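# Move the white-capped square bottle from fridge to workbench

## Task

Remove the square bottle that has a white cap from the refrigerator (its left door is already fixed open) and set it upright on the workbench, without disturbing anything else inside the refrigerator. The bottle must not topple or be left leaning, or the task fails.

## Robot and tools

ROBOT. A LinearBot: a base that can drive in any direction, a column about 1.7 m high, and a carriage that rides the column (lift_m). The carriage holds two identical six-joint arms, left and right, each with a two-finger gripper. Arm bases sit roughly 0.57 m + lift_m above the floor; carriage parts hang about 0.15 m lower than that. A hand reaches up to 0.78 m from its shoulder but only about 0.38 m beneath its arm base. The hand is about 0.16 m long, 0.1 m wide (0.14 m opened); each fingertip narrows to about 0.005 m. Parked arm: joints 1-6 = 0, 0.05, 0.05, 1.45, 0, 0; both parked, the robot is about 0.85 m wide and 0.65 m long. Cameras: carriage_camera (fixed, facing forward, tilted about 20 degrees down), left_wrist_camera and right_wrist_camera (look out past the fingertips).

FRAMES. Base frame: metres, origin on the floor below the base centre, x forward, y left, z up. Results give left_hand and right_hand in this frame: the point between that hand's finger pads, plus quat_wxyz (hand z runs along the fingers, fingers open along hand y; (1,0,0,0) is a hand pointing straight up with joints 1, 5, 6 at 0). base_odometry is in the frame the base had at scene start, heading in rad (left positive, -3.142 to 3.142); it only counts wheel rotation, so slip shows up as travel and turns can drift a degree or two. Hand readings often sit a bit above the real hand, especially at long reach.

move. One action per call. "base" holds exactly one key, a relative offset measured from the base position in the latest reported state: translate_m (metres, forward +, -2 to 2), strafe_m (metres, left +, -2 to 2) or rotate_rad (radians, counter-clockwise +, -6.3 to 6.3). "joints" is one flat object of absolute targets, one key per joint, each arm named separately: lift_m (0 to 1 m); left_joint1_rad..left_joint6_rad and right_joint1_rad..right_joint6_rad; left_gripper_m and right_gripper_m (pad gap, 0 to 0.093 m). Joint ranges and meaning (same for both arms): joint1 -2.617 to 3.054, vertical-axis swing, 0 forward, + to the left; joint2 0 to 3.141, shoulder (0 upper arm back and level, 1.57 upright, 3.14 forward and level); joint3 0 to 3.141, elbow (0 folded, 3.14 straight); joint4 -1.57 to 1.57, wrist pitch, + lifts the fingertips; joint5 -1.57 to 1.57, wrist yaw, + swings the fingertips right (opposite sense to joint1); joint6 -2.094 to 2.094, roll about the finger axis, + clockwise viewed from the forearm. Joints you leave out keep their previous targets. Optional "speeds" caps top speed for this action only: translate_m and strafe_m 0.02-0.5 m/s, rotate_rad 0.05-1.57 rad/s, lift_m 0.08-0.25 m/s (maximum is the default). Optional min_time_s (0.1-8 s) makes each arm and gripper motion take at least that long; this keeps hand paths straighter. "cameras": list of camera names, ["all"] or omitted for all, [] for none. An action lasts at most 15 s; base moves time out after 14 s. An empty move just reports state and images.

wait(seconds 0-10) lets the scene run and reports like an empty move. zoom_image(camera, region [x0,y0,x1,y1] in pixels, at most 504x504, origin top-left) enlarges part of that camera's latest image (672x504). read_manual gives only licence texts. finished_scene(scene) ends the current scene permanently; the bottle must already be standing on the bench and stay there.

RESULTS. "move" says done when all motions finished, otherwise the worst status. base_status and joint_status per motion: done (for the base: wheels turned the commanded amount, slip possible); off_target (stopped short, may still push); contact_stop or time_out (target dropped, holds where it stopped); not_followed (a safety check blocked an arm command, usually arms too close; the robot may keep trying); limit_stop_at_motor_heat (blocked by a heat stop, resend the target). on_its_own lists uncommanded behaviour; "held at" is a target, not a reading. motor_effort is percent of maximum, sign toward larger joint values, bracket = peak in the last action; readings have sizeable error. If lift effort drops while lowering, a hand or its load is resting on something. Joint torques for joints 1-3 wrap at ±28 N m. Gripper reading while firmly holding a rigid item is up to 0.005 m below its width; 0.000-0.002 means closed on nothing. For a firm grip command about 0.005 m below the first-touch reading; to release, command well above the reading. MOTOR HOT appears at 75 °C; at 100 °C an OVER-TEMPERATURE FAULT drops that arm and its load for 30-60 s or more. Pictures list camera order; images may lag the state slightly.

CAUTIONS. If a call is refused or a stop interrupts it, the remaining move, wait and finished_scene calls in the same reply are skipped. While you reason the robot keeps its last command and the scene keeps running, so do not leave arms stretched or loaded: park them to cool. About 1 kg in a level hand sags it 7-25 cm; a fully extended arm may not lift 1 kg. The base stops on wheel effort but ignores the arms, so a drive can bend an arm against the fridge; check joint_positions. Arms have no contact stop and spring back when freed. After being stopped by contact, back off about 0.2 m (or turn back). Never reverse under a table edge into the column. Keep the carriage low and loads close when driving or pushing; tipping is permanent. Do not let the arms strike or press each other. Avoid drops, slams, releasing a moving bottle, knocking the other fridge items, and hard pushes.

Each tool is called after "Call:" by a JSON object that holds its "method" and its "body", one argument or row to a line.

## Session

Call:
{"method": "move", "body": {
  "cameras": ["carriage_camera"]
}}

Call:
{"method": "move", "body": {
  "base": {"rotate_rad": 1.2},
  "cameras": ["carriage_camera"]
}}

Call:
{"method": "move", "body": {
  "base": {"rotate_rad": 1.2},
  "cameras": ["carriage_camera"]
}}

Call:
{"method": "move", "body": {
  "base": {"rotate_rad": 1.2},
  "cameras": ["carriage_camera"]
}}

Call:
{"method": "move", "body": {
  "base": {"rotate_rad": 1.2},
  "cameras": ["carriage_camera"]
}}

Scene clock: 0.00 s.
Joint torques (N m): no reading
base_odometry: x=+0.000 y=+0.000 heading=+0.000
base_status: not commanded
joint_positions: lift_m=+0.300 left_joint1_rad=-0.007 left_joint2_rad=+0.050 left_joint3_rad=+0.032 left_joint4_rad=+1.420 left_joint5_rad=+0.044 left_joint6_rad=+0.030 left_gripper_m=+0.09396 right_joint1_rad=+0.008 right_joint2_rad=+0.053 right_joint3_rad=+0.060 right_joint4_rad=+1.485 right_joint5_rad=+0.002 right_joint6_rad=-0.014 right_gripper_m=+0.09396
joint_status: not commanded
motor_effort: lift_m=+24 drive_wheels=-1
left_hand: x=+0.2762 y=+0.2938 z=+1.2770 quat_wxyz=(+0.996, +0.024, +0.083, +0.010) (m; base frame)
right_hand: x=+0.2532 y=-0.3019 z=+1.2865 quat_wxyz=(+0.999, +0.001, +0.040, -0.003) (m; base frame)
pictures: carriage_camera
camera_calibration:
carriage_camera: T_world_to_cam=[[0.0454457, -0.998547, 0.0289474, -0.039313], [-0.353787, -0.0431872, -0.934329, 1.22887], [0.934221, 0.03222, -0.355235, 0.336645], [0, 0, 0, 1]] pos_world=[0.122044, 0.00296896, 1.2689]

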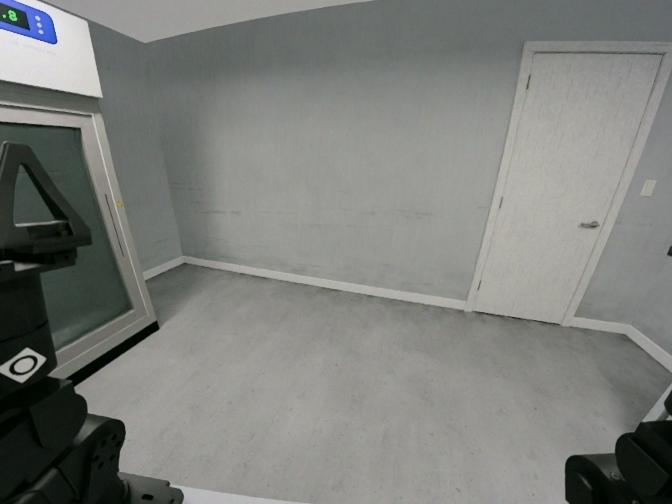

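Scene clock: 2.73 s.
Joint torques (N m): left_arm=[0.35 3.77 4.96 0.03 -0.07 0] | right_arm=[0.06 3.37 6.04 -0.29 -0.02 -0.16]
move: done
base_odometry: x=+0.000 y=+0.000 heading=+1.200
base_status: done
joint_positions: lift_m=+0.300 left_joint1_rad=-0.007 left_joint2_rad=+0.050 left_joint3_rad=+0.032 left_joint4_rad=+1.420 left_joint5_rad=+0.044 left_joint6_rad=+0.030 left_gripper_m=+0.09396 right_joint1_rad=+0.008 right_joint2_rad=+0.053 right_joint3_rad=+0.060 right_joint4_rad=+1.484 right_joint5_rad=+0.002 right_joint6_rad=-0.014 right_gripper_m=+0.09396
joint_status: not commanded
motor_effort: lift_m=+24(24) drive_wheels=+1(12)
left_hand: x=+0.2763 y=+0.2938 z=+1.2769 quat_wxyz=(+0.996, +0.024, +0.084, +0.010) (m; base frame)
right_hand: x=+0.2535 y=-0.3019 z=+1.2865 quat_wxyz=(+0.999, +0.001, +0.040, -0.003) (m; base frame)
pictures: carriage_camera
camera_calibration:
carriage_camera: T_world_to_cam=[[0.0454457, -0.998547, 0.0289474, -0.039313], [-0.353787, -0.0431872, -0.934329, 1.22887], [0.934221, 0.03222, -0.355235, 0.336645], [0, 0, 0, 1]] pos_world=[0.122044, 0.00296896, 1.2689]

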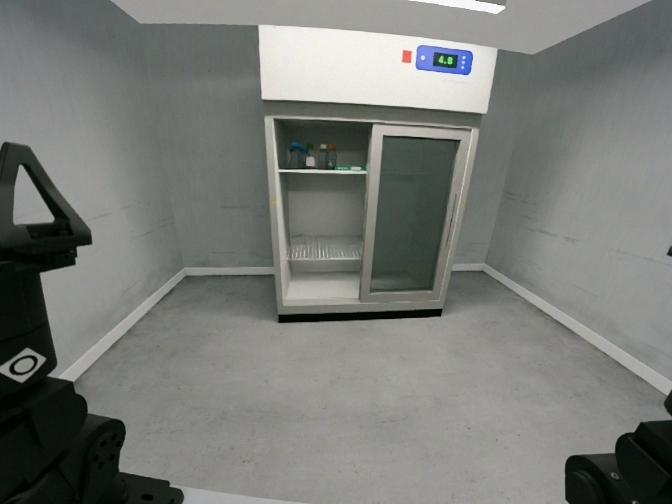

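Scene clock: 5.47 s.
Joint torques (N m): left_arm=[0.34 3.74 4.97 0.03 -0.06 0] | right_arm=[0.05 3.36 6.04 -0.28 -0.02 -0.15]
move: done
base_odometry: x=+0.000 y=+0.000 heading=+2.400
base_status: done
joint_positions: lift_m=+0.300 left_joint1_rad=-0.007 left_joint2_rad=+0.050 left_joint3_rad=+0.032 left_joint4_rad=+1.420 left_joint5_rad=+0.044 left_joint6_rad=+0.030 left_gripper_m=+0.09397 right_joint1_rad=+0.008 right_joint2_rad=+0.053 right_joint3_rad=+0.060 right_joint4_rad=+1.483 right_joint5_rad=+0.002 right_joint6_rad=-0.014 right_gripper_m=+0.09397
joint_status: not commanded
motor_effort: lift_m=+24(24) drive_wheels=+5(13)
left_hand: x=+0.2764 y=+0.2938 z=+1.2769 quat_wxyz=(+0.996, +0.024, +0.084, +0.010) (m; base frame)
right_hand: x=+0.2537 y=-0.3019 z=+1.2865 quat_wxyz=(+0.999, +0.001, +0.041, -0.003) (m; base frame)
pictures: carriage_camera
camera_calibration:
carriage_camera: T_world_to_cam=[[0.0454457, -0.998547, 0.0289474, -0.039313], [-0.353787, -0.0431872, -0.934329, 1.22887], [0.934221, 0.03222, -0.355235, 0.336645], [0, 0, 0, 1]] pos_world=[0.122044, 0.00296896, 1.2689]

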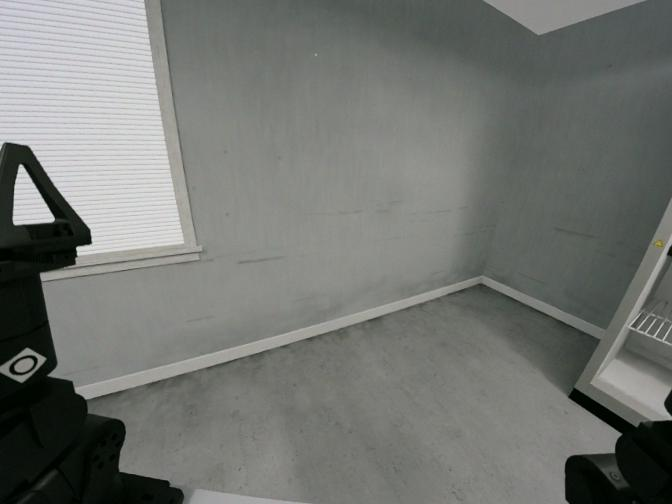

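Scene clock: 8.20 s.
Joint torques (N m): left_arm=[0.36 3.73 4.98 0.02 -0.06 0] | right_arm=[0.06 3.36 6.05 -0.28 -0.02 -0.16]
move: done
base_odometry: x=+0.000 y=+0.000 heading=-2.684
base_status: done
joint_positions: lift_m=+0.300 left_joint1_rad=-0.007 left_joint2_rad=+0.050 left_joint3_rad=+0.032 left_joint4_rad=+1.420 left_joint5_rad=+0.044 left_joint6_rad=+0.030 left_gripper_m=+0.09398 right_joint1_rad=+0.008 right_joint2_rad=+0.053 right_joint3_rad=+0.060 right_joint4_rad=+1.482 right_joint5_rad=+0.002 right_joint6_rad=-0.014 right_gripper_m=+0.09398
joint_status: not commanded
motor_effort: lift_m=+24(24) drive_wheels=+4(15)
left_hand: x=+0.2764 y=+0.2938 z=+1.2769 quat_wxyz=(+0.996, +0.024, +0.084, +0.010) (m; base frame)
right_hand: x=+0.2538 y=-0.3019 z=+1.2865 quat_wxyz=(+0.999, +0.001, +0.041, -0.003) (m; base frame)
pictures: carriage_camera
camera_calibration:
carriage_camera: T_world_to_cam=[[0.0454457, -0.998547, 0.0289474, -0.039313], [-0.353787, -0.0431872, -0.934329, 1.22887], [0.934221, 0.03222, -0.355235, 0.336645], [0, 0, 0, 1]] pos_world=[0.122044, 0.00296896, 1.2689]

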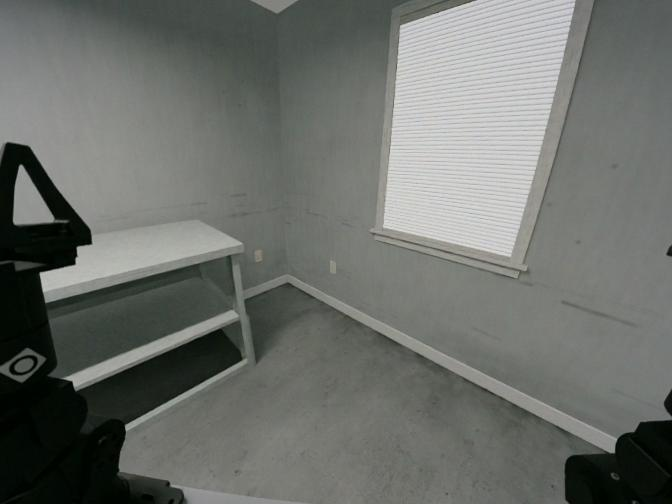

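Scene clock: 10.93 s.
Joint torques (N m): left_arm=[0.34 3.74 5 0.03 -0.06 0] | right_arm=[0.03 3.33 6.05 -0.28 -0.02 -0.16]
move: done
base_odometry: x=+0.000 y=+0.000 heading=-1.484
base_status: done
joint_positions: lift_m=+0.300 left_joint1_rad=-0.007 left_joint2_rad=+0.050 left_joint3_rad=+0.032 left_joint4_rad=+1.420 left_joint5_rad=+0.044 left_joint6_rad=+0.030 left_gripper_m=+0.09398 right_joint1_rad=+0.008 right_joint2_rad=+0.053 right_joint3_rad=+0.060 right_joint4_rad=+1.482 right_joint5_rad=+0.002 right_joint6_rad=-0.014 right_gripper_m=+0.09398
joint_status: not commanded
motor_effort: lift_m=+24(24) drive_wheels=+4(13)
left_hand: x=+0.2764 y=+0.2938 z=+1.2769 quat_wxyz=(+0.996, +0.024, +0.084, +0.010) (m; base frame)
right_hand: x=+0.2539 y=-0.3019 z=+1.2865 quat_wxyz=(+0.999, +0.001, +0.041, -0.003) (m; base frame)
pictures: carriage_camera
camera_calibration:
carriage_camera: T_world_to_cam=[[0.0454457, -0.998547, 0.0289474, -0.039313], [-0.353787, -0.0431872, -0.934329, 1.22887], [0.934221, 0.03222, -0.355235, 0.336645], [0, 0, 0, 1]] pos_world=[0.122044, 0.00296896, 1.2689]

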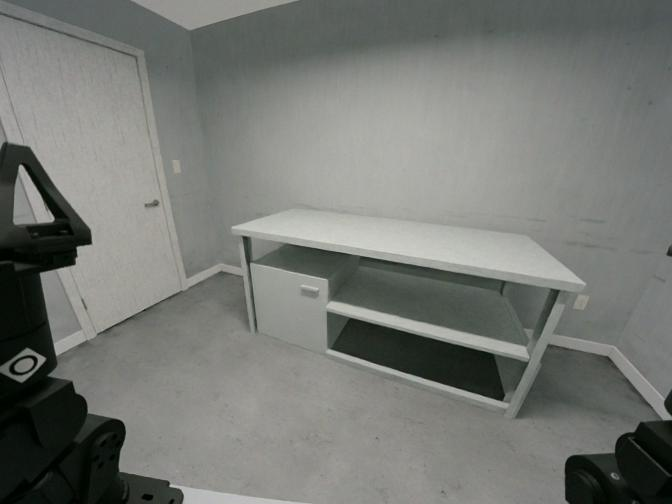

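Call:
{"method": "move", "body": {
  "base": {"rotate_rad": 2.82},
  "joints": {"lift_m": 0.5},
  "cameras": []
}}

Call:
{"method": "move", "body": {
  "base": {"strafe_m": -0.365},
  "cameras": []
}}

Call:
{"method": "move", "body": {
  "base": {"translate_m": 0.93},
  "cameras": ["carriage_camera"]
}}

Call:
{"method": "zoom_image", "body": {
  "camera": "carriage_camera",
  "region": [180, 90, 400, 255]
}}

Scene clock: 57.93 s.
Joint torques (N m): left_arm=[0.35 3.73 4.96 0.06 -0.07 -0.01] | right_arm=[0.03 3.36 6.05 -0.27 -0.02 -0.16]
move: done
base_odometry: x=+0.000 y=+0.000 heading=+1.336
base_status: done
joint_positions: lift_m=+0.500 left_joint1_rad=-0.007 left_joint2_rad=+0.050 left_joint3_rad=+0.032 left_joint4_rad=+1.417 left_joint5_rad=+0.044 left_joint6_rad=+0.030 left_gripper_m=+0.09399 right_joint1_rad=+0.008 right_joint2_rad=+0.053 right_joint3_rad=+0.060 right_joint4_rad=+1.481 right_joint5_rad=+0.002 right_joint6_rad=-0.014 right_gripper_m=+0.09400
joint_status: all done
motor_effort: lift_m=+26(31) drive_wheels=+3(15)
left_hand: x=+0.2769 y=+0.2938 z=+1.4767 quat_wxyz=(+0.996, +0.024, +0.085, +0.010) (m; base frame)
right_hand: x=+0.2541 y=-0.3019 z=+1.4863 quat_wxyz=(+0.999, +0.001, +0.041, -0.003) (m; base frame)
pictures: none
No camera images: "cameras" was empty.

Scene clock: 60.63 s.
Joint torques (N m): left_arm=[0.32 3.71 4.98 0.06 -0.07 -0.01] | right_arm=[0.06 3.34 6.06 -0.27 -0.01 -0.16]
move: done
base_odometry: x=+0.355 y=-0.085 heading=+1.336
base_status: done
joint_positions: lift_m=+0.500 left_joint1_rad=-0.007 left_joint2_rad=+0.050 left_joint3_rad=+0.032 left_joint4_rad=+1.417 left_joint5_rad=+0.044 left_joint6_rad=+0.030 left_gripper_m=+0.09399 right_joint1_rad=+0.009 right_joint2_rad=+0.053 right_joint3_rad=+0.060 right_joint4_rad=+1.481 right_joint5_rad=+0.002 right_joint6_rad=-0.014 right_gripper_m=+0.09400
joint_status: not commanded
motor_effort: lift_m=+26(26) drive_wheels=-5(18)
left_hand: x=+0.2769 y=+0.2938 z=+1.4767 quat_wxyz=(+0.996, +0.024, +0.085, +0.010) (m; base frame)
right_hand: x=+0.2541 y=-0.3019 z=+1.4863 quat_wxyz=(+0.999, +0.001, +0.041, -0.003) (m; base frame)
pictures: none
No camera images: "cameras" was empty.

Scene clock: 64.77 s.
Joint torques (N m): left_arm=[0.34 3.81 4.9 0.06 -0.06 0] | right_arm=[0.02 3.34 6.02 -0.25 -0.02 -0.16]
move: done
base_odometry: x=+0.572 y=+0.820 heading=+1.336
base_status: done
joint_positions: lift_m=+0.500 left_joint1_rad=-0.007 left_joint2_rad=+0.050 left_joint3_rad=+0.032 left_joint4_rad=+1.416 left_joint5_rad=+0.044 left_joint6_rad=+0.030 left_gripper_m=+0.09399 right_joint1_rad=+0.009 right_joint2_rad=+0.053 right_joint3_rad=+0.060 right_joint4_rad=+1.481 right_joint5_rad=+0.002 right_joint6_rad=-0.014 right_gripper_m=+0.09400
joint_status: not commanded
motor_effort: lift_m=+26(26) drive_wheels=-6(15)
left_hand: x=+0.2771 y=+0.2938 z=+1.4766 quat_wxyz=(+0.996, +0.024, +0.085, +0.010) (m; base frame)
right_hand: x=+0.2542 y=-0.3019 z=+1.4863 quat_wxyz=(+0.999, +0.001, +0.041, -0.003) (m; base frame)
pictures: carriage_camera
camera_calibration:
carriage_camera: T_world_to_cam=[[0.0454457, -0.998547, 0.0289474, -0.0450973], [-0.353787, -0.0431872, -0.934329, 1.41557], [0.934221, 0.03222, -0.355235, 0.407629], [0, 0, 0, 1]] pos_world=[0.122044, 0.00296896, 1.46872]

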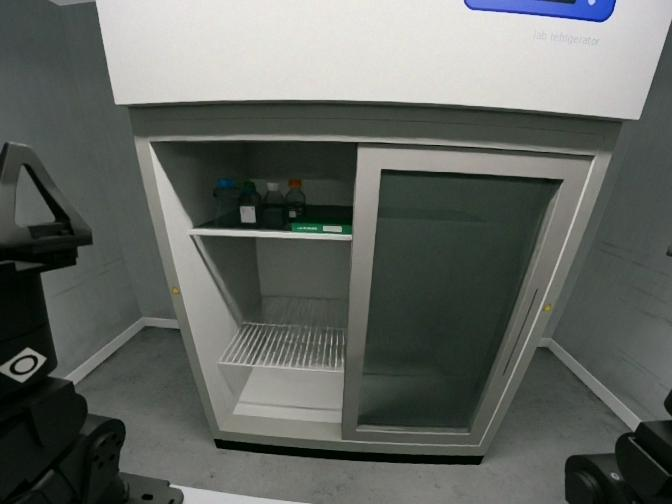

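Scaled by 2.291 from the camera's 672x504 image, which has a finer 960x720 frame.

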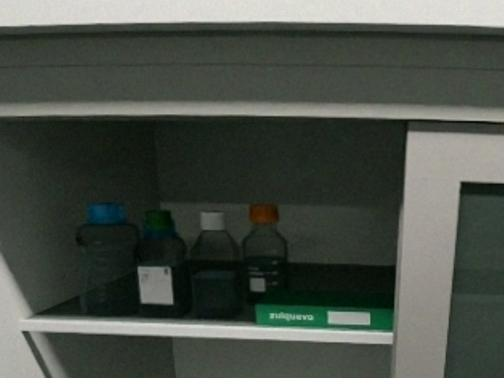

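Call:
{"method": "move", "body": {
  "joints": {"lift_m": 0.561, "left_joint1_rad": 0.0, "left_joint2_rad": 1.9, "left_joint3_rad": 1.4, "left_joint4_rad": 0.5, "left_joint5_rad": 0.0, "left_joint6_rad": 0.0, "left_gripper_m": 0.07},
  "min_time_s": 3,
  "cameras": ["left_wrist_camera"]
}}

Call:
{"method": "move", "body": {
  "base": {"translate_m": 0.1},
  "speeds": {"translate_m": 0.15},
  "cameras": ["left_wrist_camera"]
}}

Scene clock: 96.27 s.
Joint torques (N m): left_arm=[0.76 -10.26 8.75 2.17 -0.13 -0.12] | right_arm=[0.02 3.33 6.05 -0.26 -0.02 -0.16]
move: done
base_odometry: x=+0.572 y=+0.820 heading=+1.336
base_status: not commanded
joint_positions: lift_m=+0.561 left_joint1_rad=-0.005 left_joint2_rad=+1.889 left_joint3_rad=+1.369 left_joint4_rad=+0.510 left_joint5_rad=+0.009 left_joint6_rad=+0.012 left_gripper_m=+0.07014 right_joint1_rad=+0.009 right_joint2_rad=+0.053 right_joint3_rad=+0.060 right_joint4_rad=+1.481 right_joint5_rad=+0.002 right_joint6_rad=-0.014 right_gripper_m=+0.09400
joint_status: all done
motor_effort: lift_m=+25(32) drive_wheels=+3(7)
left_hand: x=+0.8238 y=+0.2974 z=+1.4051 quat_wxyz=(+0.703, +0.009, +0.711, -0.001) (m; base frame)
right_hand: x=+0.2541 y=-0.3019 z=+1.5473 quat_wxyz=(+0.999, +0.001, +0.041, -0.003) (m; base frame)
pictures: left_wrist_camera
camera_calibration:
left_wrist_camera: T_world_to_cam=[[-0.00846287, -0.999753, 0.0205747, 0.274157], [-0.615252, -0.011014, -0.788254, 1.61702], [0.788285, -0.0193295, -0.615006, 0.343812], [0, 0, 0, 1]] pos_world=[0.726172, 0.298545, 1.48043]

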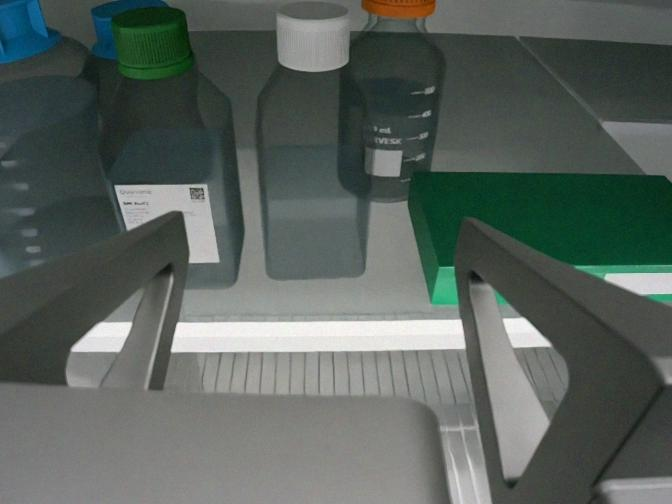

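Scene clock: 97.90 s.
Joint torques (N m): left_arm=[0.73 -10.35 8.66 2.2 -0.13 -0.12] | right_arm=[0.01 3.37 6.06 -0.27 -0.02 -0.16]
move: done
base_odometry: x=+0.595 y=+0.917 heading=+1.335
base_status: done
joint_positions: lift_m=+0.561 left_joint1_rad=-0.005 left_joint2_rad=+1.891 left_joint3_rad=+1.369 left_joint4_rad=+0.506 left_joint5_rad=+0.009 left_joint6_rad=+0.012 left_gripper_m=+0.07014 right_joint1_rad=+0.009 right_joint2_rad=+0.053 right_joint3_rad=+0.060 right_joint4_rad=+1.483 right_joint5_rad=+0.002 right_joint6_rad=-0.014 right_gripper_m=+0.09400
joint_status: not commanded
motor_effort: lift_m=+25(25) drive_wheels=-4(15)
left_hand: x=+0.8240 y=+0.2976 z=+1.4031 quat_wxyz=(+0.701, +0.009, +0.713, -0.001) (m; base frame)
right_hand: x=+0.2537 y=-0.3019 z=+1.5473 quat_wxyz=(+0.999, +0.001, +0.041, -0.003) (m; base frame)
pictures: left_wrist_camera
camera_calibration:
left_wrist_camera: T_world_to_cam=[[-0.00758242, -0.999759, 0.0205846, 0.273591], [-0.619743, -0.0114568, -0.784721, 1.61456], [0.784768, -0.0187072, -0.619507, 0.351469], [0, 0, 0, 1]] pos_world=[0.726863, 0.298598, 1.47908]

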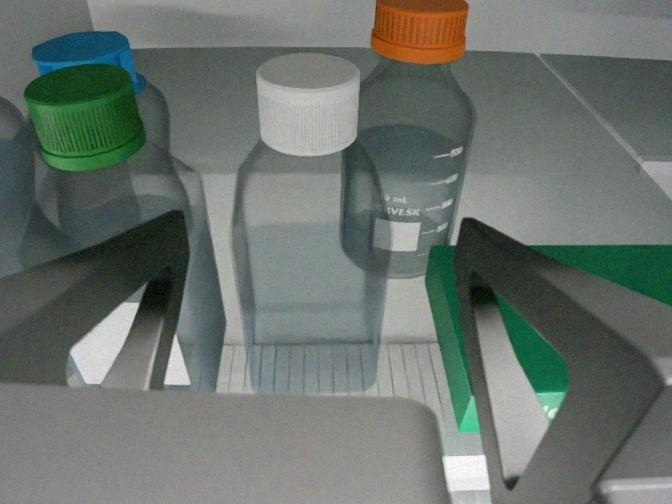

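Call:
{"method": "move", "body": {
  "base": {"strafe_m": 0.0075},
  "joints": {"lift_m": 0.557, "left_gripper_m": 0.058},
  "cameras": []
}}

Call:
{"method": "move", "body": {
  "base": {"translate_m": 0.06},
  "speeds": {"translate_m": 0.1},
  "cameras": ["left_wrist_camera"]
}}

Scene clock: 149.27 s.
Joint torques (N m): left_arm=[0.27 -10.58 8.44 2.24 -0.1 -0.11] | right_arm=[0.05 3.32 6.09 -0.29 -0.02 -0.16]
move: done
base_odometry: x=+0.588 y=+0.919 heading=+1.335
base_status: done
joint_positions: lift_m=+0.557 left_joint1_rad=+0.001 left_joint2_rad=+1.893 left_joint3_rad=+1.373 left_joint4_rad=+0.504 left_joint5_rad=+0.006 left_joint6_rad=+0.011 left_gripper_m=+0.05814 right_joint1_rad=+0.008 right_joint2_rad=+0.053 right_joint3_rad=+0.060 right_joint4_rad=+1.484 right_joint5_rad=+0.002 right_joint6_rad=-0.014 right_gripper_m=+0.09400
joint_status: all done
motor_effort: lift_m=+21(22) drive_wheels=+4(8)
left_hand: x=+0.8246 y=+0.3011 z=+1.3999 quat_wxyz=(+0.701, +0.006, +0.713, +0.002) (m; base frame)
right_hand: x=+0.2534 y=-0.3019 z=+1.5439 quat_wxyz=(+0.999, +0.001, +0.040, -0.003) (m; base frame)
pictures: none
No camera images: "cameras" was empty.

Scene clock: 150.63 s.
Joint torques (N m): left_arm=[0.25 -10.58 8.42 2.26 -0.1 -0.11] | right_arm=[0.08 3.38 6.06 -0.29 -0.02 -0.15]
move: done
base_odometry: x=+0.602 y=+0.977 heading=+1.335
base_status: done
joint_positions: lift_m=+0.557 left_joint1_rad=+0.001 left_joint2_rad=+1.893 left_joint3_rad=+1.373 left_joint4_rad=+0.503 left_joint5_rad=+0.006 left_joint6_rad=+0.011 left_gripper_m=+0.05814 right_joint1_rad=+0.008 right_joint2_rad=+0.053 right_joint3_rad=+0.060 right_joint4_rad=+1.484 right_joint5_rad=+0.002 right_joint6_rad=-0.014 right_gripper_m=+0.09400
joint_status: not commanded
motor_effort: lift_m=+21(21) drive_wheels=+4(12)
left_hand: x=+0.8248 y=+0.3011 z=+1.3993 quat_wxyz=(+0.701, +0.006, +0.713, +0.002) (m; base frame)
right_hand: x=+0.2535 y=-0.3019 z=+1.5439 quat_wxyz=(+0.999, +0.001, +0.040, -0.003) (m; base frame)
pictures: left_wrist_camera
camera_calibration:
left_wrist_camera: T_world_to_cam=[[0.0000912351, -0.999781, 0.0209304, 0.270421], [-0.621135, -0.0164599, -0.783531, 1.61301], [0.783703, -0.0129291, -0.621001, 0.349767], [0, 0, 0, 1]] pos_world=[0.72776, 0.301434, 1.47539]

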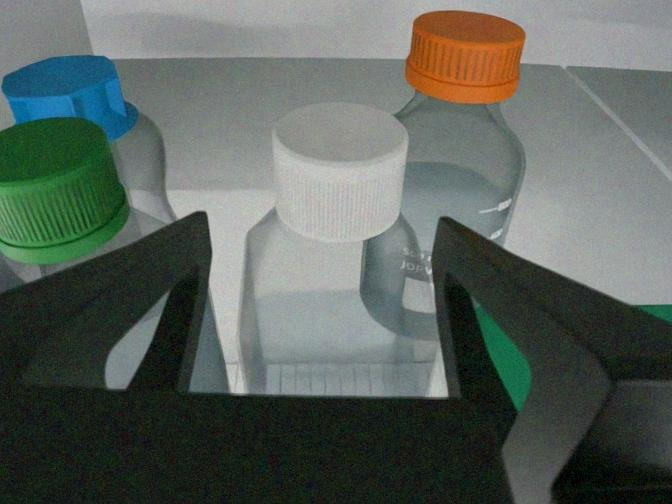

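Call:
{"method": "move", "body": {
  "base": {"strafe_m": -0.0045},
  "cameras": []
}}

Call:
{"method": "move", "body": {
  "base": {"translate_m": 0.045},
  "speeds": {"translate_m": 0.08},
  "cameras": ["left_wrist_camera"]
}}

Scene clock: 167.97 s.
Joint torques (N m): left_arm=[0.5 -10.65 8.49 2.25 -0.09 -0.12] | right_arm=[-0.09 3.37 6.11 -0.29 -0.02 -0.15]
move: done
base_odometry: x=+0.606 y=+0.976 heading=+1.336
base_status: done
joint_positions: lift_m=+0.557 left_joint1_rad=-0.002 left_joint2_rad=+1.893 left_joint3_rad=+1.373 left_joint4_rad=+0.503 left_joint5_rad=+0.005 left_joint6_rad=+0.011 left_gripper_m=+0.05814 right_joint1_rad=+0.009 right_joint2_rad=+0.053 right_joint3_rad=+0.060 right_joint4_rad=+1.484 right_joint5_rad=+0.002 right_joint6_rad=-0.014 right_gripper_m=+0.09400
joint_status: not commanded
motor_effort: lift_m=+21(21) drive_wheels=+5(7)
left_hand: x=+0.8248 y=+0.2997 z=+1.3993 quat_wxyz=(+0.701, +0.006, +0.713, +0.001) (m; base frame)
right_hand: x=+0.2535 y=-0.3019 z=+1.5439 quat_wxyz=(+0.999, +0.001, +0.040, -0.003) (m; base frame)
pictures: none
No camera images: "cameras" was empty.

Scene clock: 169.23 s.
Joint torques (N m): left_arm=[0.49 -10.82 8.53 2.26 -0.09 -0.11] | right_arm=[0.01 3.38 6.02 -0.29 -0.02 -0.16]
move: done
base_odometry: x=+0.617 y=+1.020 heading=+1.335
base_status: done
joint_positions: lift_m=+0.557 left_joint1_rad=-0.002 left_joint2_rad=+1.894 left_joint3_rad=+1.373 left_joint4_rad=+0.501 left_joint5_rad=+0.005 left_joint6_rad=+0.011 left_gripper_m=+0.05814 right_joint1_rad=+0.009 right_joint2_rad=+0.053 right_joint3_rad=+0.060 right_joint4_rad=+1.483 right_joint5_rad=+0.002 right_joint6_rad=-0.014 right_gripper_m=+0.09400
joint_status: not commanded
motor_effort: lift_m=+21(21) drive_wheels=+5(10)
left_hand: x=+0.8249 y=+0.2997 z=+1.3985 quat_wxyz=(+0.700, +0.006, +0.714, +0.001) (m; base frame)
right_hand: x=+0.2536 y=-0.3019 z=+1.5439 quat_wxyz=(+0.999, +0.001, +0.040, -0.003) (m; base frame)
pictures: left_wrist_camera
camera_calibration:
left_wrist_camera: T_world_to_cam=[[-0.00137884, -0.999772, 0.02129, 0.269761], [-0.622953, -0.0157955, -0.782099, 1.61173], [0.782258, -0.0143411, -0.62279, 0.353265], [0, 0, 0, 1]] pos_world=[0.72806, 0.300224, 1.4748]

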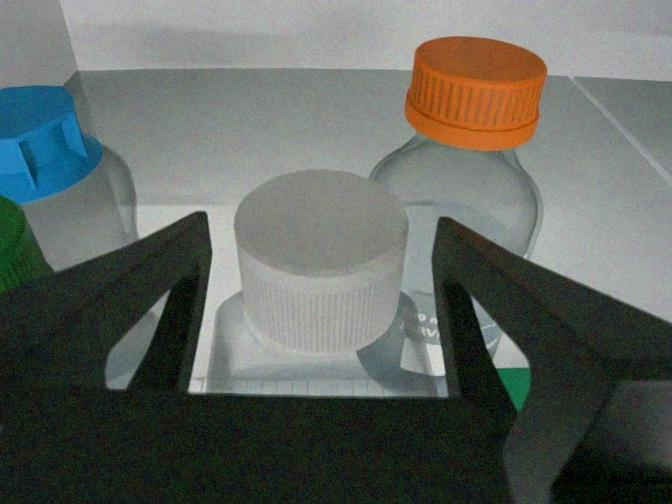

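Call:
{"method": "move", "body": {
  "base": {"translate_m": 0.011},
  "speeds": {"translate_m": 0.05},
  "cameras": []
}}

Call:
{"method": "move", "body": {
  "joints": {"left_gripper_m": 0.034},
  "min_time_s": 1.5,
  "cameras": ["left_wrist_camera"]
}}

Scene clock: 181.57 s.
Joint torques (N m): left_arm=[0.51 -10.7 8.46 2.27 -0.09 -0.11] | right_arm=[0.03 3.34 6.02 -0.29 -0.02 -0.15]
move: done
base_odometry: x=+0.620 y=+1.030 heading=+1.335
base_status: done
joint_positions: lift_m=+0.557 left_joint1_rad=-0.002 left_joint2_rad=+1.894 left_joint3_rad=+1.373 left_joint4_rad=+0.501 left_joint5_rad=+0.005 left_joint6_rad=+0.011 left_gripper_m=+0.05814 right_joint1_rad=+0.009 right_joint2_rad=+0.053 right_joint3_rad=+0.060 right_joint4_rad=+1.483 right_joint5_rad=+0.002 right_joint6_rad=-0.014 right_gripper_m=+0.09400
joint_status: not commanded
motor_effort: lift_m=+21(21) drive_wheels=-4(13)
left_hand: x=+0.8249 y=+0.2997 z=+1.3985 quat_wxyz=(+0.700, +0.006, +0.714, +0.001) (m; base frame)
right_hand: x=+0.2536 y=-0.3019 z=+1.5439 quat_wxyz=(+0.999, +0.001, +0.040, -0.003) (m; base frame)
pictures: none
No camera images: "cameras" was empty.

Scene clock: 183.37 s.
Joint torques (N m): left_arm=[0.5 -10.73 8.46 2.26 -0.07 -0.1] | right_arm=[0.02 3.33 6.05 -0.29 -0.02 -0.16]
move: off_target
base_odometry: x=+0.620 y=+1.030 heading=+1.335
base_status: not commanded
joint_positions: lift_m=+0.557 left_joint1_rad=-0.002 left_joint2_rad=+1.894 left_joint3_rad=+1.373 left_joint4_rad=+0.501 left_joint5_rad=+0.004 left_joint6_rad=+0.010 left_gripper_m=+0.04141 right_joint1_rad=+0.009 right_joint2_rad=+0.053 right_joint3_rad=+0.060 right_joint4_rad=+1.483 right_joint5_rad=+0.002 right_joint6_rad=-0.014 right_gripper_m=+0.09400
joint_status: left_gripper_m off_target (ended at +0.04144, target +0.03400)
motor_effort: lift_m=+21(21) drive_wheels=-3(8)
left_hand: x=+0.8249 y=+0.3000 z=+1.3985 quat_wxyz=(+0.700, +0.005, +0.714, +0.001) (m; base frame)
right_hand: x=+0.2536 y=-0.3019 z=+1.5439 quat_wxyz=(+0.999, +0.001, +0.040, -0.003) (m; base frame)
pictures: left_wrist_camera
camera_calibration:
left_wrist_camera: T_world_to_cam=[[0.000169817, -0.999749, 0.0224028, 0.267183], [-0.622933, -0.0176309, -0.782076, 1.61224], [0.782275, -0.0138227, -0.62278, 0.353084], [0, 0, 0, 1]] pos_world=[0.728062, 0.300421, 1.4748]

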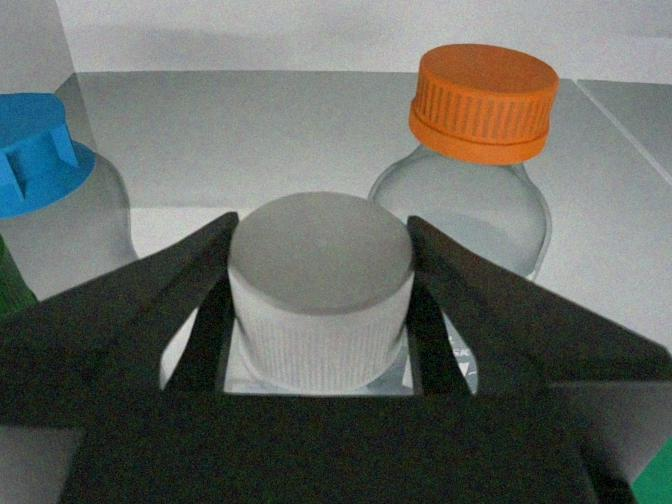

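Call:
{"method": "move", "body": {
  "joints": {"lift_m": 0.575, "left_joint4_rad": 0.64},
  "min_time_s": 1.5,
  "speeds": {"lift_m": 0.08},
  "cameras": ["carriage_camera"]
}}

Call:
{"method": "zoom_image", "body": {
  "camera": "carriage_camera",
  "region": [150, 160, 360, 300]
}}

Scene clock: 198.13 s.
Joint torques (N m): left_arm=[0.53 -12.78 8.43 3.52 -0.08 -0.09] | right_arm=[0.02 3.34 6.08 -0.29 -0.02 -0.15]
move: off_target
base_odometry: x=+0.620 y=+1.030 heading=+1.335
base_status: not commanded
joint_positions: lift_m=+0.575 left_joint1_rad=-0.002 left_joint2_rad=+1.916 left_joint3_rad=+1.373 left_joint4_rad=+0.531 left_joint5_rad=+0.004 left_joint6_rad=+0.009 left_gripper_m=+0.04141 right_joint1_rad=+0.009 right_joint2_rad=+0.053 right_joint3_rad=+0.060 right_joint4_rad=+1.483 right_joint5_rad=+0.002 right_joint6_rad=-0.014 right_gripper_m=+0.09400
joint_status: left_joint4_rad off_target (ended at +0.531, target +0.640); the others done
motor_effort: lift_m=+26(32) drive_wheels=-2(7)
left_hand: x=+0.8288 y=+0.3000 z=+1.4105 quat_wxyz=(+0.703, +0.005, +0.711, +0.001) (m; base frame)
right_hand: x=+0.2536 y=-0.3019 z=+1.5612 quat_wxyz=(+0.999, +0.001, +0.040, -0.003) (m; base frame)
pictures: carriage_camera
camera_calibration:
carriage_camera: T_world_to_cam=[[0.0454457, -0.998547, 0.0289474, -0.0472658], [-0.353787, -0.0431872, -0.934329, 1.48556], [0.934221, 0.03222, -0.355235, 0.43424], [0, 0, 0, 1]] pos_world=[0.122044, 0.00296896, 1.54363]

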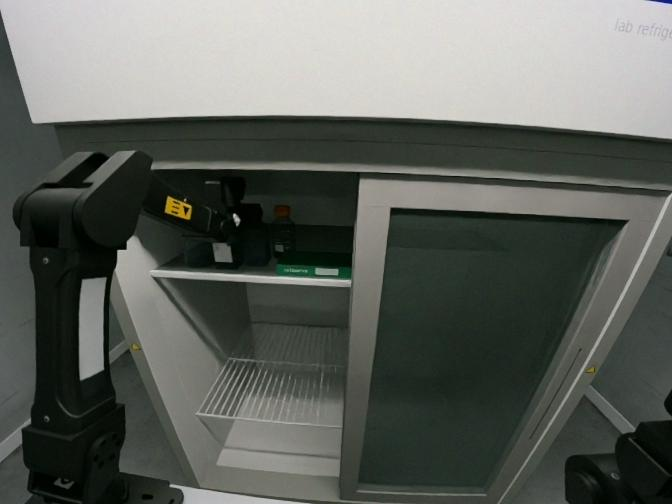

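Scaled by 2.400 from the camera's 672x504 image, which has a finer 960x720 frame.

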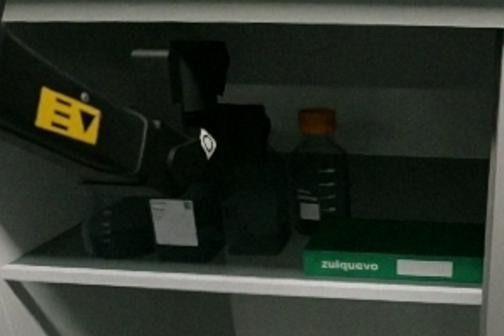

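Call:
{"method": "move", "body": {
  "base": {"translate_m": -0.12},
  "speeds": {"translate_m": 0.1},
  "cameras": ["carriage_camera"]
}}

Call:
{"method": "move", "body": {
  "base": {"translate_m": -0.38},
  "speeds": {"translate_m": 0.2},
  "cameras": ["carriage_camera"]
}}

Call:
{"method": "move", "body": {
  "joints": {"left_joint2_rad": 0.9, "left_joint3_rad": 0.6, "left_joint4_rad": 0.44},
  "min_time_s": 2.5,
  "cameras": ["carriage_camera"]
}}

Scene clock: 209.93 s.
Joint torques (N m): left_arm=[0.51 -12.96 8.31 3.48 -0.08 -0.1] | right_arm=[0.01 3.34 6.06 -0.29 -0.02 -0.15]
move: done
base_odometry: x=+0.592 y=+0.914 heading=+1.335
base_status: done
joint_positions: lift_m=+0.575 left_joint1_rad=-0.002 left_joint2_rad=+1.919 left_joint3_rad=+1.373 left_joint4_rad=+0.537 left_joint5_rad=+0.004 left_joint6_rad=+0.009 left_gripper_m=+0.04141 right_joint1_rad=+0.009 right_joint2_rad=+0.053 right_joint3_rad=+0.060 right_joint4_rad=+1.483 right_joint5_rad=+0.002 right_joint6_rad=-0.014 right_gripper_m=+0.09400
joint_status: not commanded
motor_effort: lift_m=+26(26) drive_wheels=-3(11)
left_hand: x=+0.8293 y=+0.3000 z=+1.4103 quat_wxyz=(+0.704, +0.005, +0.710, +0.001) (m; base frame)
right_hand: x=+0.2537 y=-0.3019 z=+1.5612 quat_wxyz=(+0.999, +0.001, +0.041, -0.003) (m; base frame)
pictures: carriage_camera
camera_calibration:
carriage_camera: T_world_to_cam=[[0.0454457, -0.998547, 0.0289474, -0.0472658], [-0.353787, -0.0431872, -0.934329, 1.48556], [0.934221, 0.03222, -0.355235, 0.43424], [0, 0, 0, 1]] pos_world=[0.122044, 0.00296896, 1.54363]

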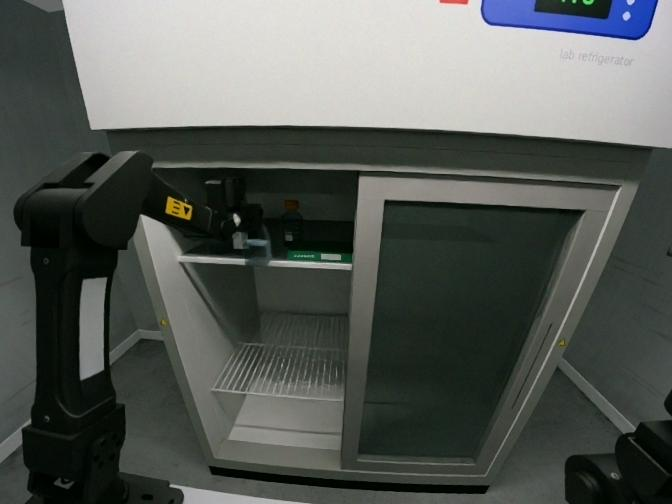

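Scene clock: 213.03 s.
Joint torques (N m): left_arm=[0.51 -13.04 8.28 3.44 -0.07 -0.09] | right_arm=[0.02 3.33 6.08 -0.29 -0.02 -0.15]
move: done
base_odometry: x=+0.503 y=+0.544 heading=+1.335
base_status: done
joint_positions: lift_m=+0.575 left_joint1_rad=-0.002 left_joint2_rad=+1.919 left_joint3_rad=+1.373 left_joint4_rad=+0.538 left_joint5_rad=+0.004 left_joint6_rad=+0.009 left_gripper_m=+0.04141 right_joint1_rad=+0.009 right_joint2_rad=+0.053 right_joint3_rad=+0.060 right_joint4_rad=+1.484 right_joint5_rad=+0.002 right_joint6_rad=-0.014 right_gripper_m=+0.09400
joint_status: not commanded
motor_effort: lift_m=+26(26) drive_wheels=-2(10)
left_hand: x=+0.8293 y=+0.3000 z=+1.4107 quat_wxyz=(+0.704, +0.005, +0.710, +0.001) (m; base frame)
right_hand: x=+0.2535 y=-0.3019 z=+1.5612 quat_wxyz=(+0.999, +0.001, +0.040, -0.003) (m; base frame)
pictures: carriage_camera
camera_calibration:
carriage_camera: T_world_to_cam=[[0.0454457, -0.998547, 0.0289474, -0.0472658], [-0.353787, -0.0431872, -0.934329, 1.48556], [0.934221, 0.03222, -0.355235, 0.43424], [0, 0, 0, 1]] pos_world=[0.122044, 0.00296896, 1.54363]

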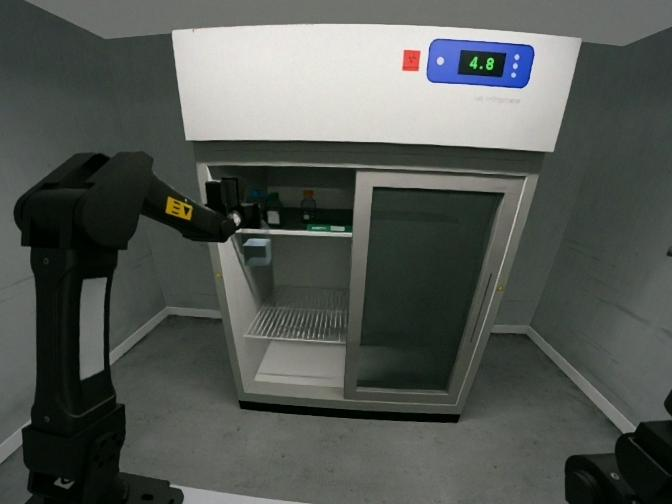

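Scene clock: 215.83 s.
Joint torques (N m): left_arm=[0.5 -5.49 7.1 3.3 -0.08 -0.1] | right_arm=[0.01 3.33 6.08 -0.3 -0.02 -0.16]
move: off_target
base_odometry: x=+0.503 y=+0.544 heading=+1.335
base_status: not commanded
joint_positions: lift_m=+0.575 left_joint1_rad=-0.002 left_joint2_rad=+0.935 left_joint3_rad=+0.592 left_joint4_rad=+0.352 left_joint5_rad=+0.004 left_joint6_rad=+0.009 left_gripper_m=+0.04141 right_joint1_rad=+0.009 right_joint2_rad=+0.053 right_joint3_rad=+0.060 right_joint4_rad=+1.484 right_joint5_rad=+0.002 right_joint6_rad=-0.014 right_gripper_m=+0.09400
joint_status: left_joint4_rad off_target (ended at +0.352, target +0.440); the others done
motor_effort: lift_m=+26(26) drive_wheels=+5(6)
left_hand: x=+0.5929 y=+0.3004 z=+1.4290 quat_wxyz=(+0.710, +0.005, +0.704, +0.001) (m; base frame)
right_hand: x=+0.2535 y=-0.3019 z=+1.5612 quat_wxyz=(+0.999, +0.001, +0.040, -0.003) (m; base frame)
pictures: carriage_camera
camera_calibration:
carriage_camera: T_world_to_cam=[[0.0454457, -0.998547, 0.0289474, -0.0472658], [-0.353787, -0.0431872, -0.934329, 1.48556], [0.934221, 0.03222, -0.355235, 0.43424], [0, 0, 0, 1]] pos_world=[0.122044, 0.00296896, 1.54363]

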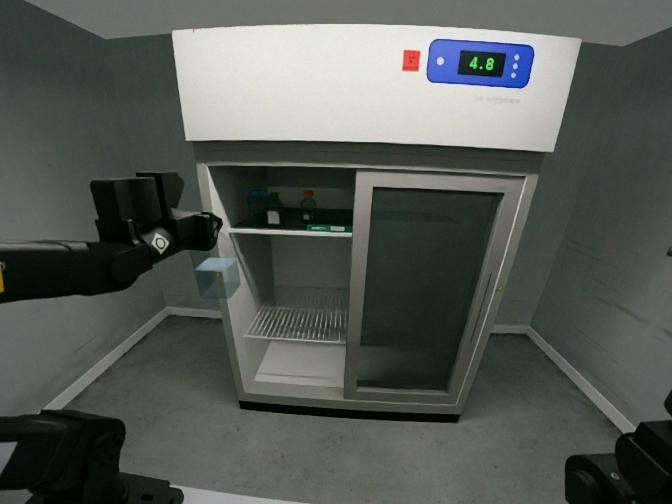

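Call:
{"method": "move", "body": {
  "base": {"rotate_rad": 3.13},
  "joints": {"lift_m": 0.28, "left_joint4_rad": 0.47},
  "min_time_s": 2,
  "speeds": {"rotate_rad": 0.8},
  "cameras": ["carriage_camera"]
}}

Scene clock: 231.40 s.
Joint torques (N m): left_arm=[0.39 -5.03 7.94 3.51 -0.01 -0.08] | right_arm=[0.05 3.34 6.06 -0.3 -0.03 -0.16]
move: off_target
base_odometry: x=+0.503 y=+0.544 heading=-1.819
base_status: done
joint_positions: lift_m=+0.280 left_joint1_rad=-0.001 left_joint2_rad=+0.930 left_joint3_rad=+0.581 left_joint4_rad=+0.362 left_joint5_rad=-0.002 left_joint6_rad=+0.007 left_gripper_m=+0.04141 right_joint1_rad=+0.009 right_joint2_rad=+0.053 right_joint3_rad=+0.060 right_joint4_rad=+1.484 right_joint5_rad=+0.002 right_joint6_rad=-0.014 right_gripper_m=+0.09401
joint_status: left_joint4_rad off_target (ended at +0.362, target +0.470); the others done
motor_effort: lift_m=+22(23) drive_wheels=+3(13)
left_hand: x=+0.5917 y=+0.3018 z=+1.1333 quat_wxyz=(+0.711, +0.002, +0.703, +0.003) (m; base frame)
right_hand: x=+0.2535 y=-0.3019 z=+1.2667 quat_wxyz=(+0.999, +0.001, +0.040, -0.003) (m; base frame)
pictures: carriage_camera
camera_calibration:
carriage_camera: T_world_to_cam=[[0.0454457, -0.998547, 0.0289474, -0.0387405], [-0.353787, -0.0431872, -0.934329, 1.21039], [0.934221, 0.03222, -0.355235, 0.329619], [0, 0, 0, 1]] pos_world=[0.122044, 0.00296896, 1.24912]

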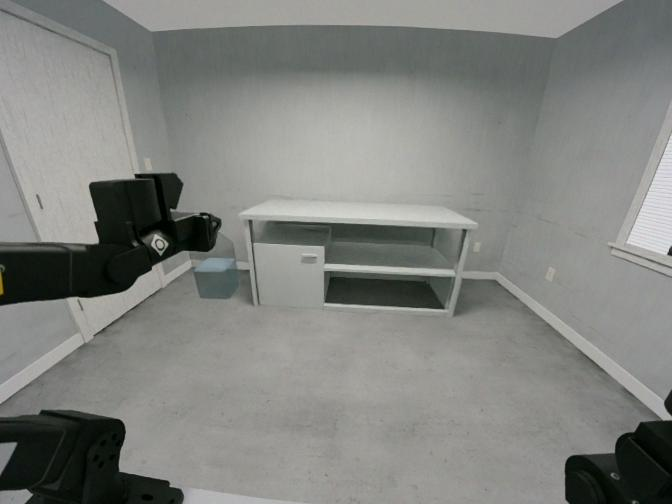

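Call:
{"method": "move", "body": {
  "base": {"translate_m": 1.46},
  "joints": {"lift_m": 0.235},
  "speeds": {"translate_m": 0.35, "lift_m": 0.1},
  "cameras": ["carriage_camera"]
}}

Scene clock: 250.83 s.
Joint torques (N m): left_arm=[0.43 -4.56 7.91 3.47 -0.02 -0.08] | right_arm=[0.01 3.34 6.08 -0.3 -0.02 -0.16]
move: done
base_odometry: x=+0.146 y=-0.872 heading=-1.818
base_status: done
joint_positions: lift_m=+0.235 left_joint1_rad=-0.001 left_joint2_rad=+0.925 left_joint3_rad=+0.581 left_joint4_rad=+0.366 left_joint5_rad=-0.002 left_joint6_rad=+0.007 left_gripper_m=+0.04141 right_joint1_rad=+0.009 right_joint2_rad=+0.053 right_joint3_rad=+0.060 right_joint4_rad=+1.484 right_joint5_rad=+0.002 right_joint6_rad=-0.014 right_gripper_m=+0.09401
joint_status: all done
motor_effort: lift_m=+22(24) drive_wheels=-4(19)
left_hand: x=+0.5907 y=+0.3018 z=+1.0910 quat_wxyz=(+0.715, +0.002, +0.700, +0.003) (m; base frame)
right_hand: x=+0.2533 y=-0.3019 z=+1.2218 quat_wxyz=(+0.999, +0.001, +0.040, -0.003) (m; base frame)
pictures: carriage_camera
camera_calibration:
carriage_camera: T_world_to_cam=[[0.0454457, -0.998547, 0.0289474, -0.0374396], [-0.353787, -0.0431872, -0.934329, 1.16841], [0.934221, 0.03222, -0.355235, 0.313655], [0, 0, 0, 1]] pos_world=[0.122044, 0.00296896, 1.20418]

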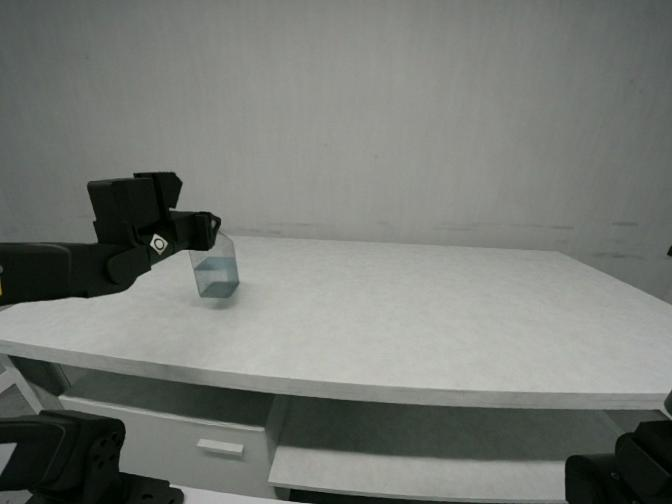

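Call:
{"method": "move", "body": {
  "joints": {"lift_m": 0.202, "left_joint4_rad": 0.432},
  "min_time_s": 0.6,
  "speeds": {"lift_m": 0.08},
  "cameras": []
}}

Call:
{"method": "move", "body": {
  "joints": {"lift_m": 0.192, "left_joint4_rad": 0.38},
  "min_time_s": 0.8,
  "speeds": {"lift_m": 0.08},
  "cameras": ["carriage_camera"]
}}

Call:
{"method": "zoom_image", "body": {
  "camera": "carriage_camera",
  "region": [150, 200, 270, 320]
}}

Scene clock: 268.97 s.
Joint torques (N m): left_arm=[0.4 -4.51 7.84 3.34 -0.02 -0.08] | right_arm=[0.01 3.34 6.05 -0.3 -0.02 -0.16]
move: off_target
base_odometry: x=+0.146 y=-0.872 heading=-1.818
base_status: not commanded
joint_positions: lift_m=+0.202 left_joint1_rad=-0.001 left_joint2_rad=+0.925 left_joint3_rad=+0.581 left_joint4_rad=+0.339 left_joint5_rad=-0.002 left_joint6_rad=+0.007 left_gripper_m=+0.04141 right_joint1_rad=+0.009 right_joint2_rad=+0.053 right_joint3_rad=+0.060 right_joint4_rad=+1.484 right_joint5_rad=+0.002 right_joint6_rad=-0.014 right_gripper_m=+0.09401
joint_status: left_joint4_rad off_target (ended at +0.339, target +0.432); the others done
motor_effort: lift_m=+22(23) drive_wheels=-7(8)
left_hand: x=+0.5907 y=+0.3018 z=+1.0516 quat_wxyz=(+0.705, +0.002, +0.709, +0.003) (m; base frame)
right_hand: x=+0.2533 y=-0.3019 z=+1.1888 quat_wxyz=(+0.999, +0.001, +0.040, -0.003) (m; base frame)
pictures: none
No camera images: "cameras" was empty.

Scene clock: 270.07 s.
Joint torques (N m): left_arm=[0.42 -4.46 7.95 2.83 -0.02 -0.08] | right_arm=[0.02 3.38 6 -0.32 -0.02 -0.15]
move: off_target
base_odometry: x=+0.146 y=-0.872 heading=-1.818
base_status: not commanded
joint_positions: lift_m=+0.192 left_joint1_rad=-0.001 left_joint2_rad=+0.924 left_joint3_rad=+0.581 left_joint4_rad=+0.332 left_joint5_rad=-0.001 left_joint6_rad=+0.007 left_gripper_m=+0.04141 right_joint1_rad=+0.009 right_joint2_rad=+0.053 right_joint3_rad=+0.060 right_joint4_rad=+1.485 right_joint5_rad=+0.002 right_joint6_rad=-0.014 right_gripper_m=+0.09401
joint_status: left_joint4_rad off_target (ended at +0.332, target +0.380); the others done
motor_effort: lift_m=+22(22) drive_wheels=-5(7)
left_hand: x=+0.5906 y=+0.3017 z=+1.0400 quat_wxyz=(+0.703, +0.002, +0.711, +0.003) (m; base frame)
right_hand: x=+0.2532 y=-0.3019 z=+1.1788 quat_wxyz=(+0.999, +0.001, +0.040, -0.003) (m; base frame)
pictures: carriage_camera
camera_calibration:
carriage_camera: T_world_to_cam=[[0.0454457, -0.998547, 0.0289474, -0.0361955], [-0.353787, -0.0431872, -0.934329, 1.12825], [0.934221, 0.03222, -0.355235, 0.298387], [0, 0, 0, 1]] pos_world=[0.122044, 0.00296896, 1.1612]

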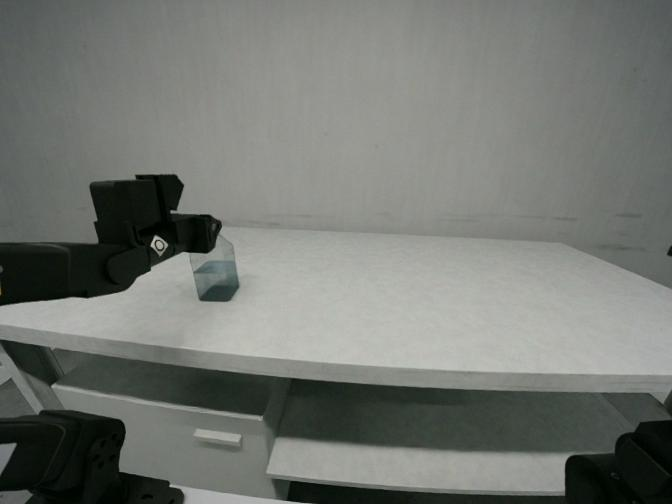

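Scaled by 4.200 from the camera's 672x504 image, which has a finer 960x720 frame.

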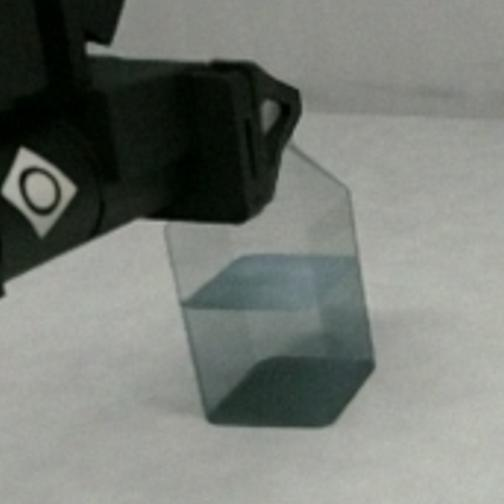

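Call:
{"method": "move", "body": {
  "joints": {"lift_m": 0.19, "left_joint4_rad": 0.305},
  "min_time_s": 0.8,
  "speeds": {"lift_m": 0.08},
  "cameras": ["carriage_camera"]
}}

Call:
{"method": "zoom_image", "body": {
  "camera": "carriage_camera",
  "region": [150, 200, 270, 320]
}}

Scene clock: 285.20 s.
Joint torques (N m): left_arm=[0.35 -3.59 7.92 2.08 -0.02 -0.07] | right_arm=[0.01 3.34 6.06 -0.31 -0.02 -0.16]
move: done
base_odometry: x=+0.146 y=-0.872 heading=-1.818
base_status: not commanded
joint_positions: lift_m=+0.190 left_joint1_rad=-0.001 left_joint2_rad=+0.915 left_joint3_rad=+0.581 left_joint4_rad=+0.322 left_joint5_rad=-0.001 left_joint6_rad=+0.007 left_gripper_m=+0.04141 right_joint1_rad=+0.009 right_joint2_rad=+0.053 right_joint3_rad=+0.060 right_joint4_rad=+1.485 right_joint5_rad=+0.002 right_joint6_rad=-0.014 right_gripper_m=+0.09401
joint_status: all done
motor_effort: lift_m=+21(22) drive_wheels=-4(7)
left_hand: x=+0.5888 y=+0.3017 z=+1.0390 quat_wxyz=(+0.703, +0.002, +0.711, +0.003) (m; base frame)
right_hand: x=+0.2532 y=-0.3019 z=+1.1770 quat_wxyz=(+0.999, +0.001, +0.040, -0.003) (m; base frame)
pictures: carriage_camera
camera_calibration:
carriage_camera: T_world_to_cam=[[0.0454457, -0.998547, 0.0289474, -0.0361413], [-0.353787, -0.0431872, -0.934329, 1.1265], [0.934221, 0.03222, -0.355235, 0.297723], [0, 0, 0, 1]] pos_world=[0.122044, 0.00296896, 1.15933]

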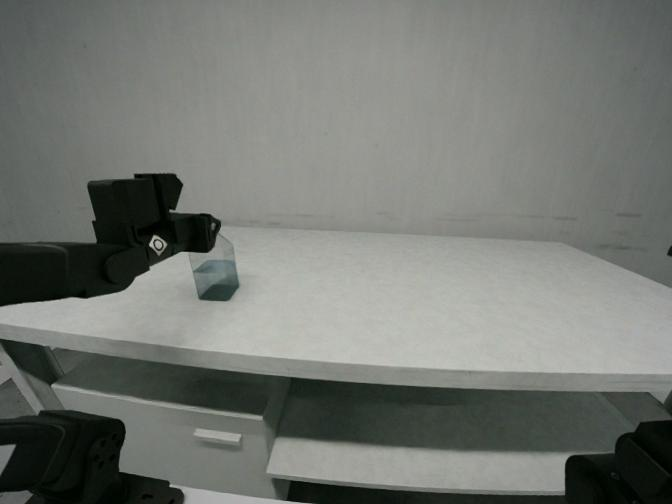

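Scaled by 4.200 from the camera's 672x504 image, which has a finer 960x720 frame.

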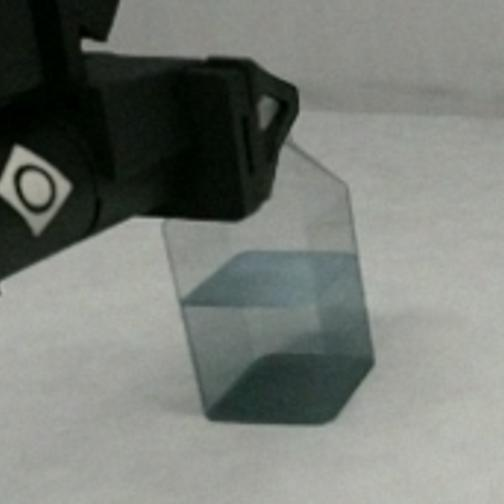

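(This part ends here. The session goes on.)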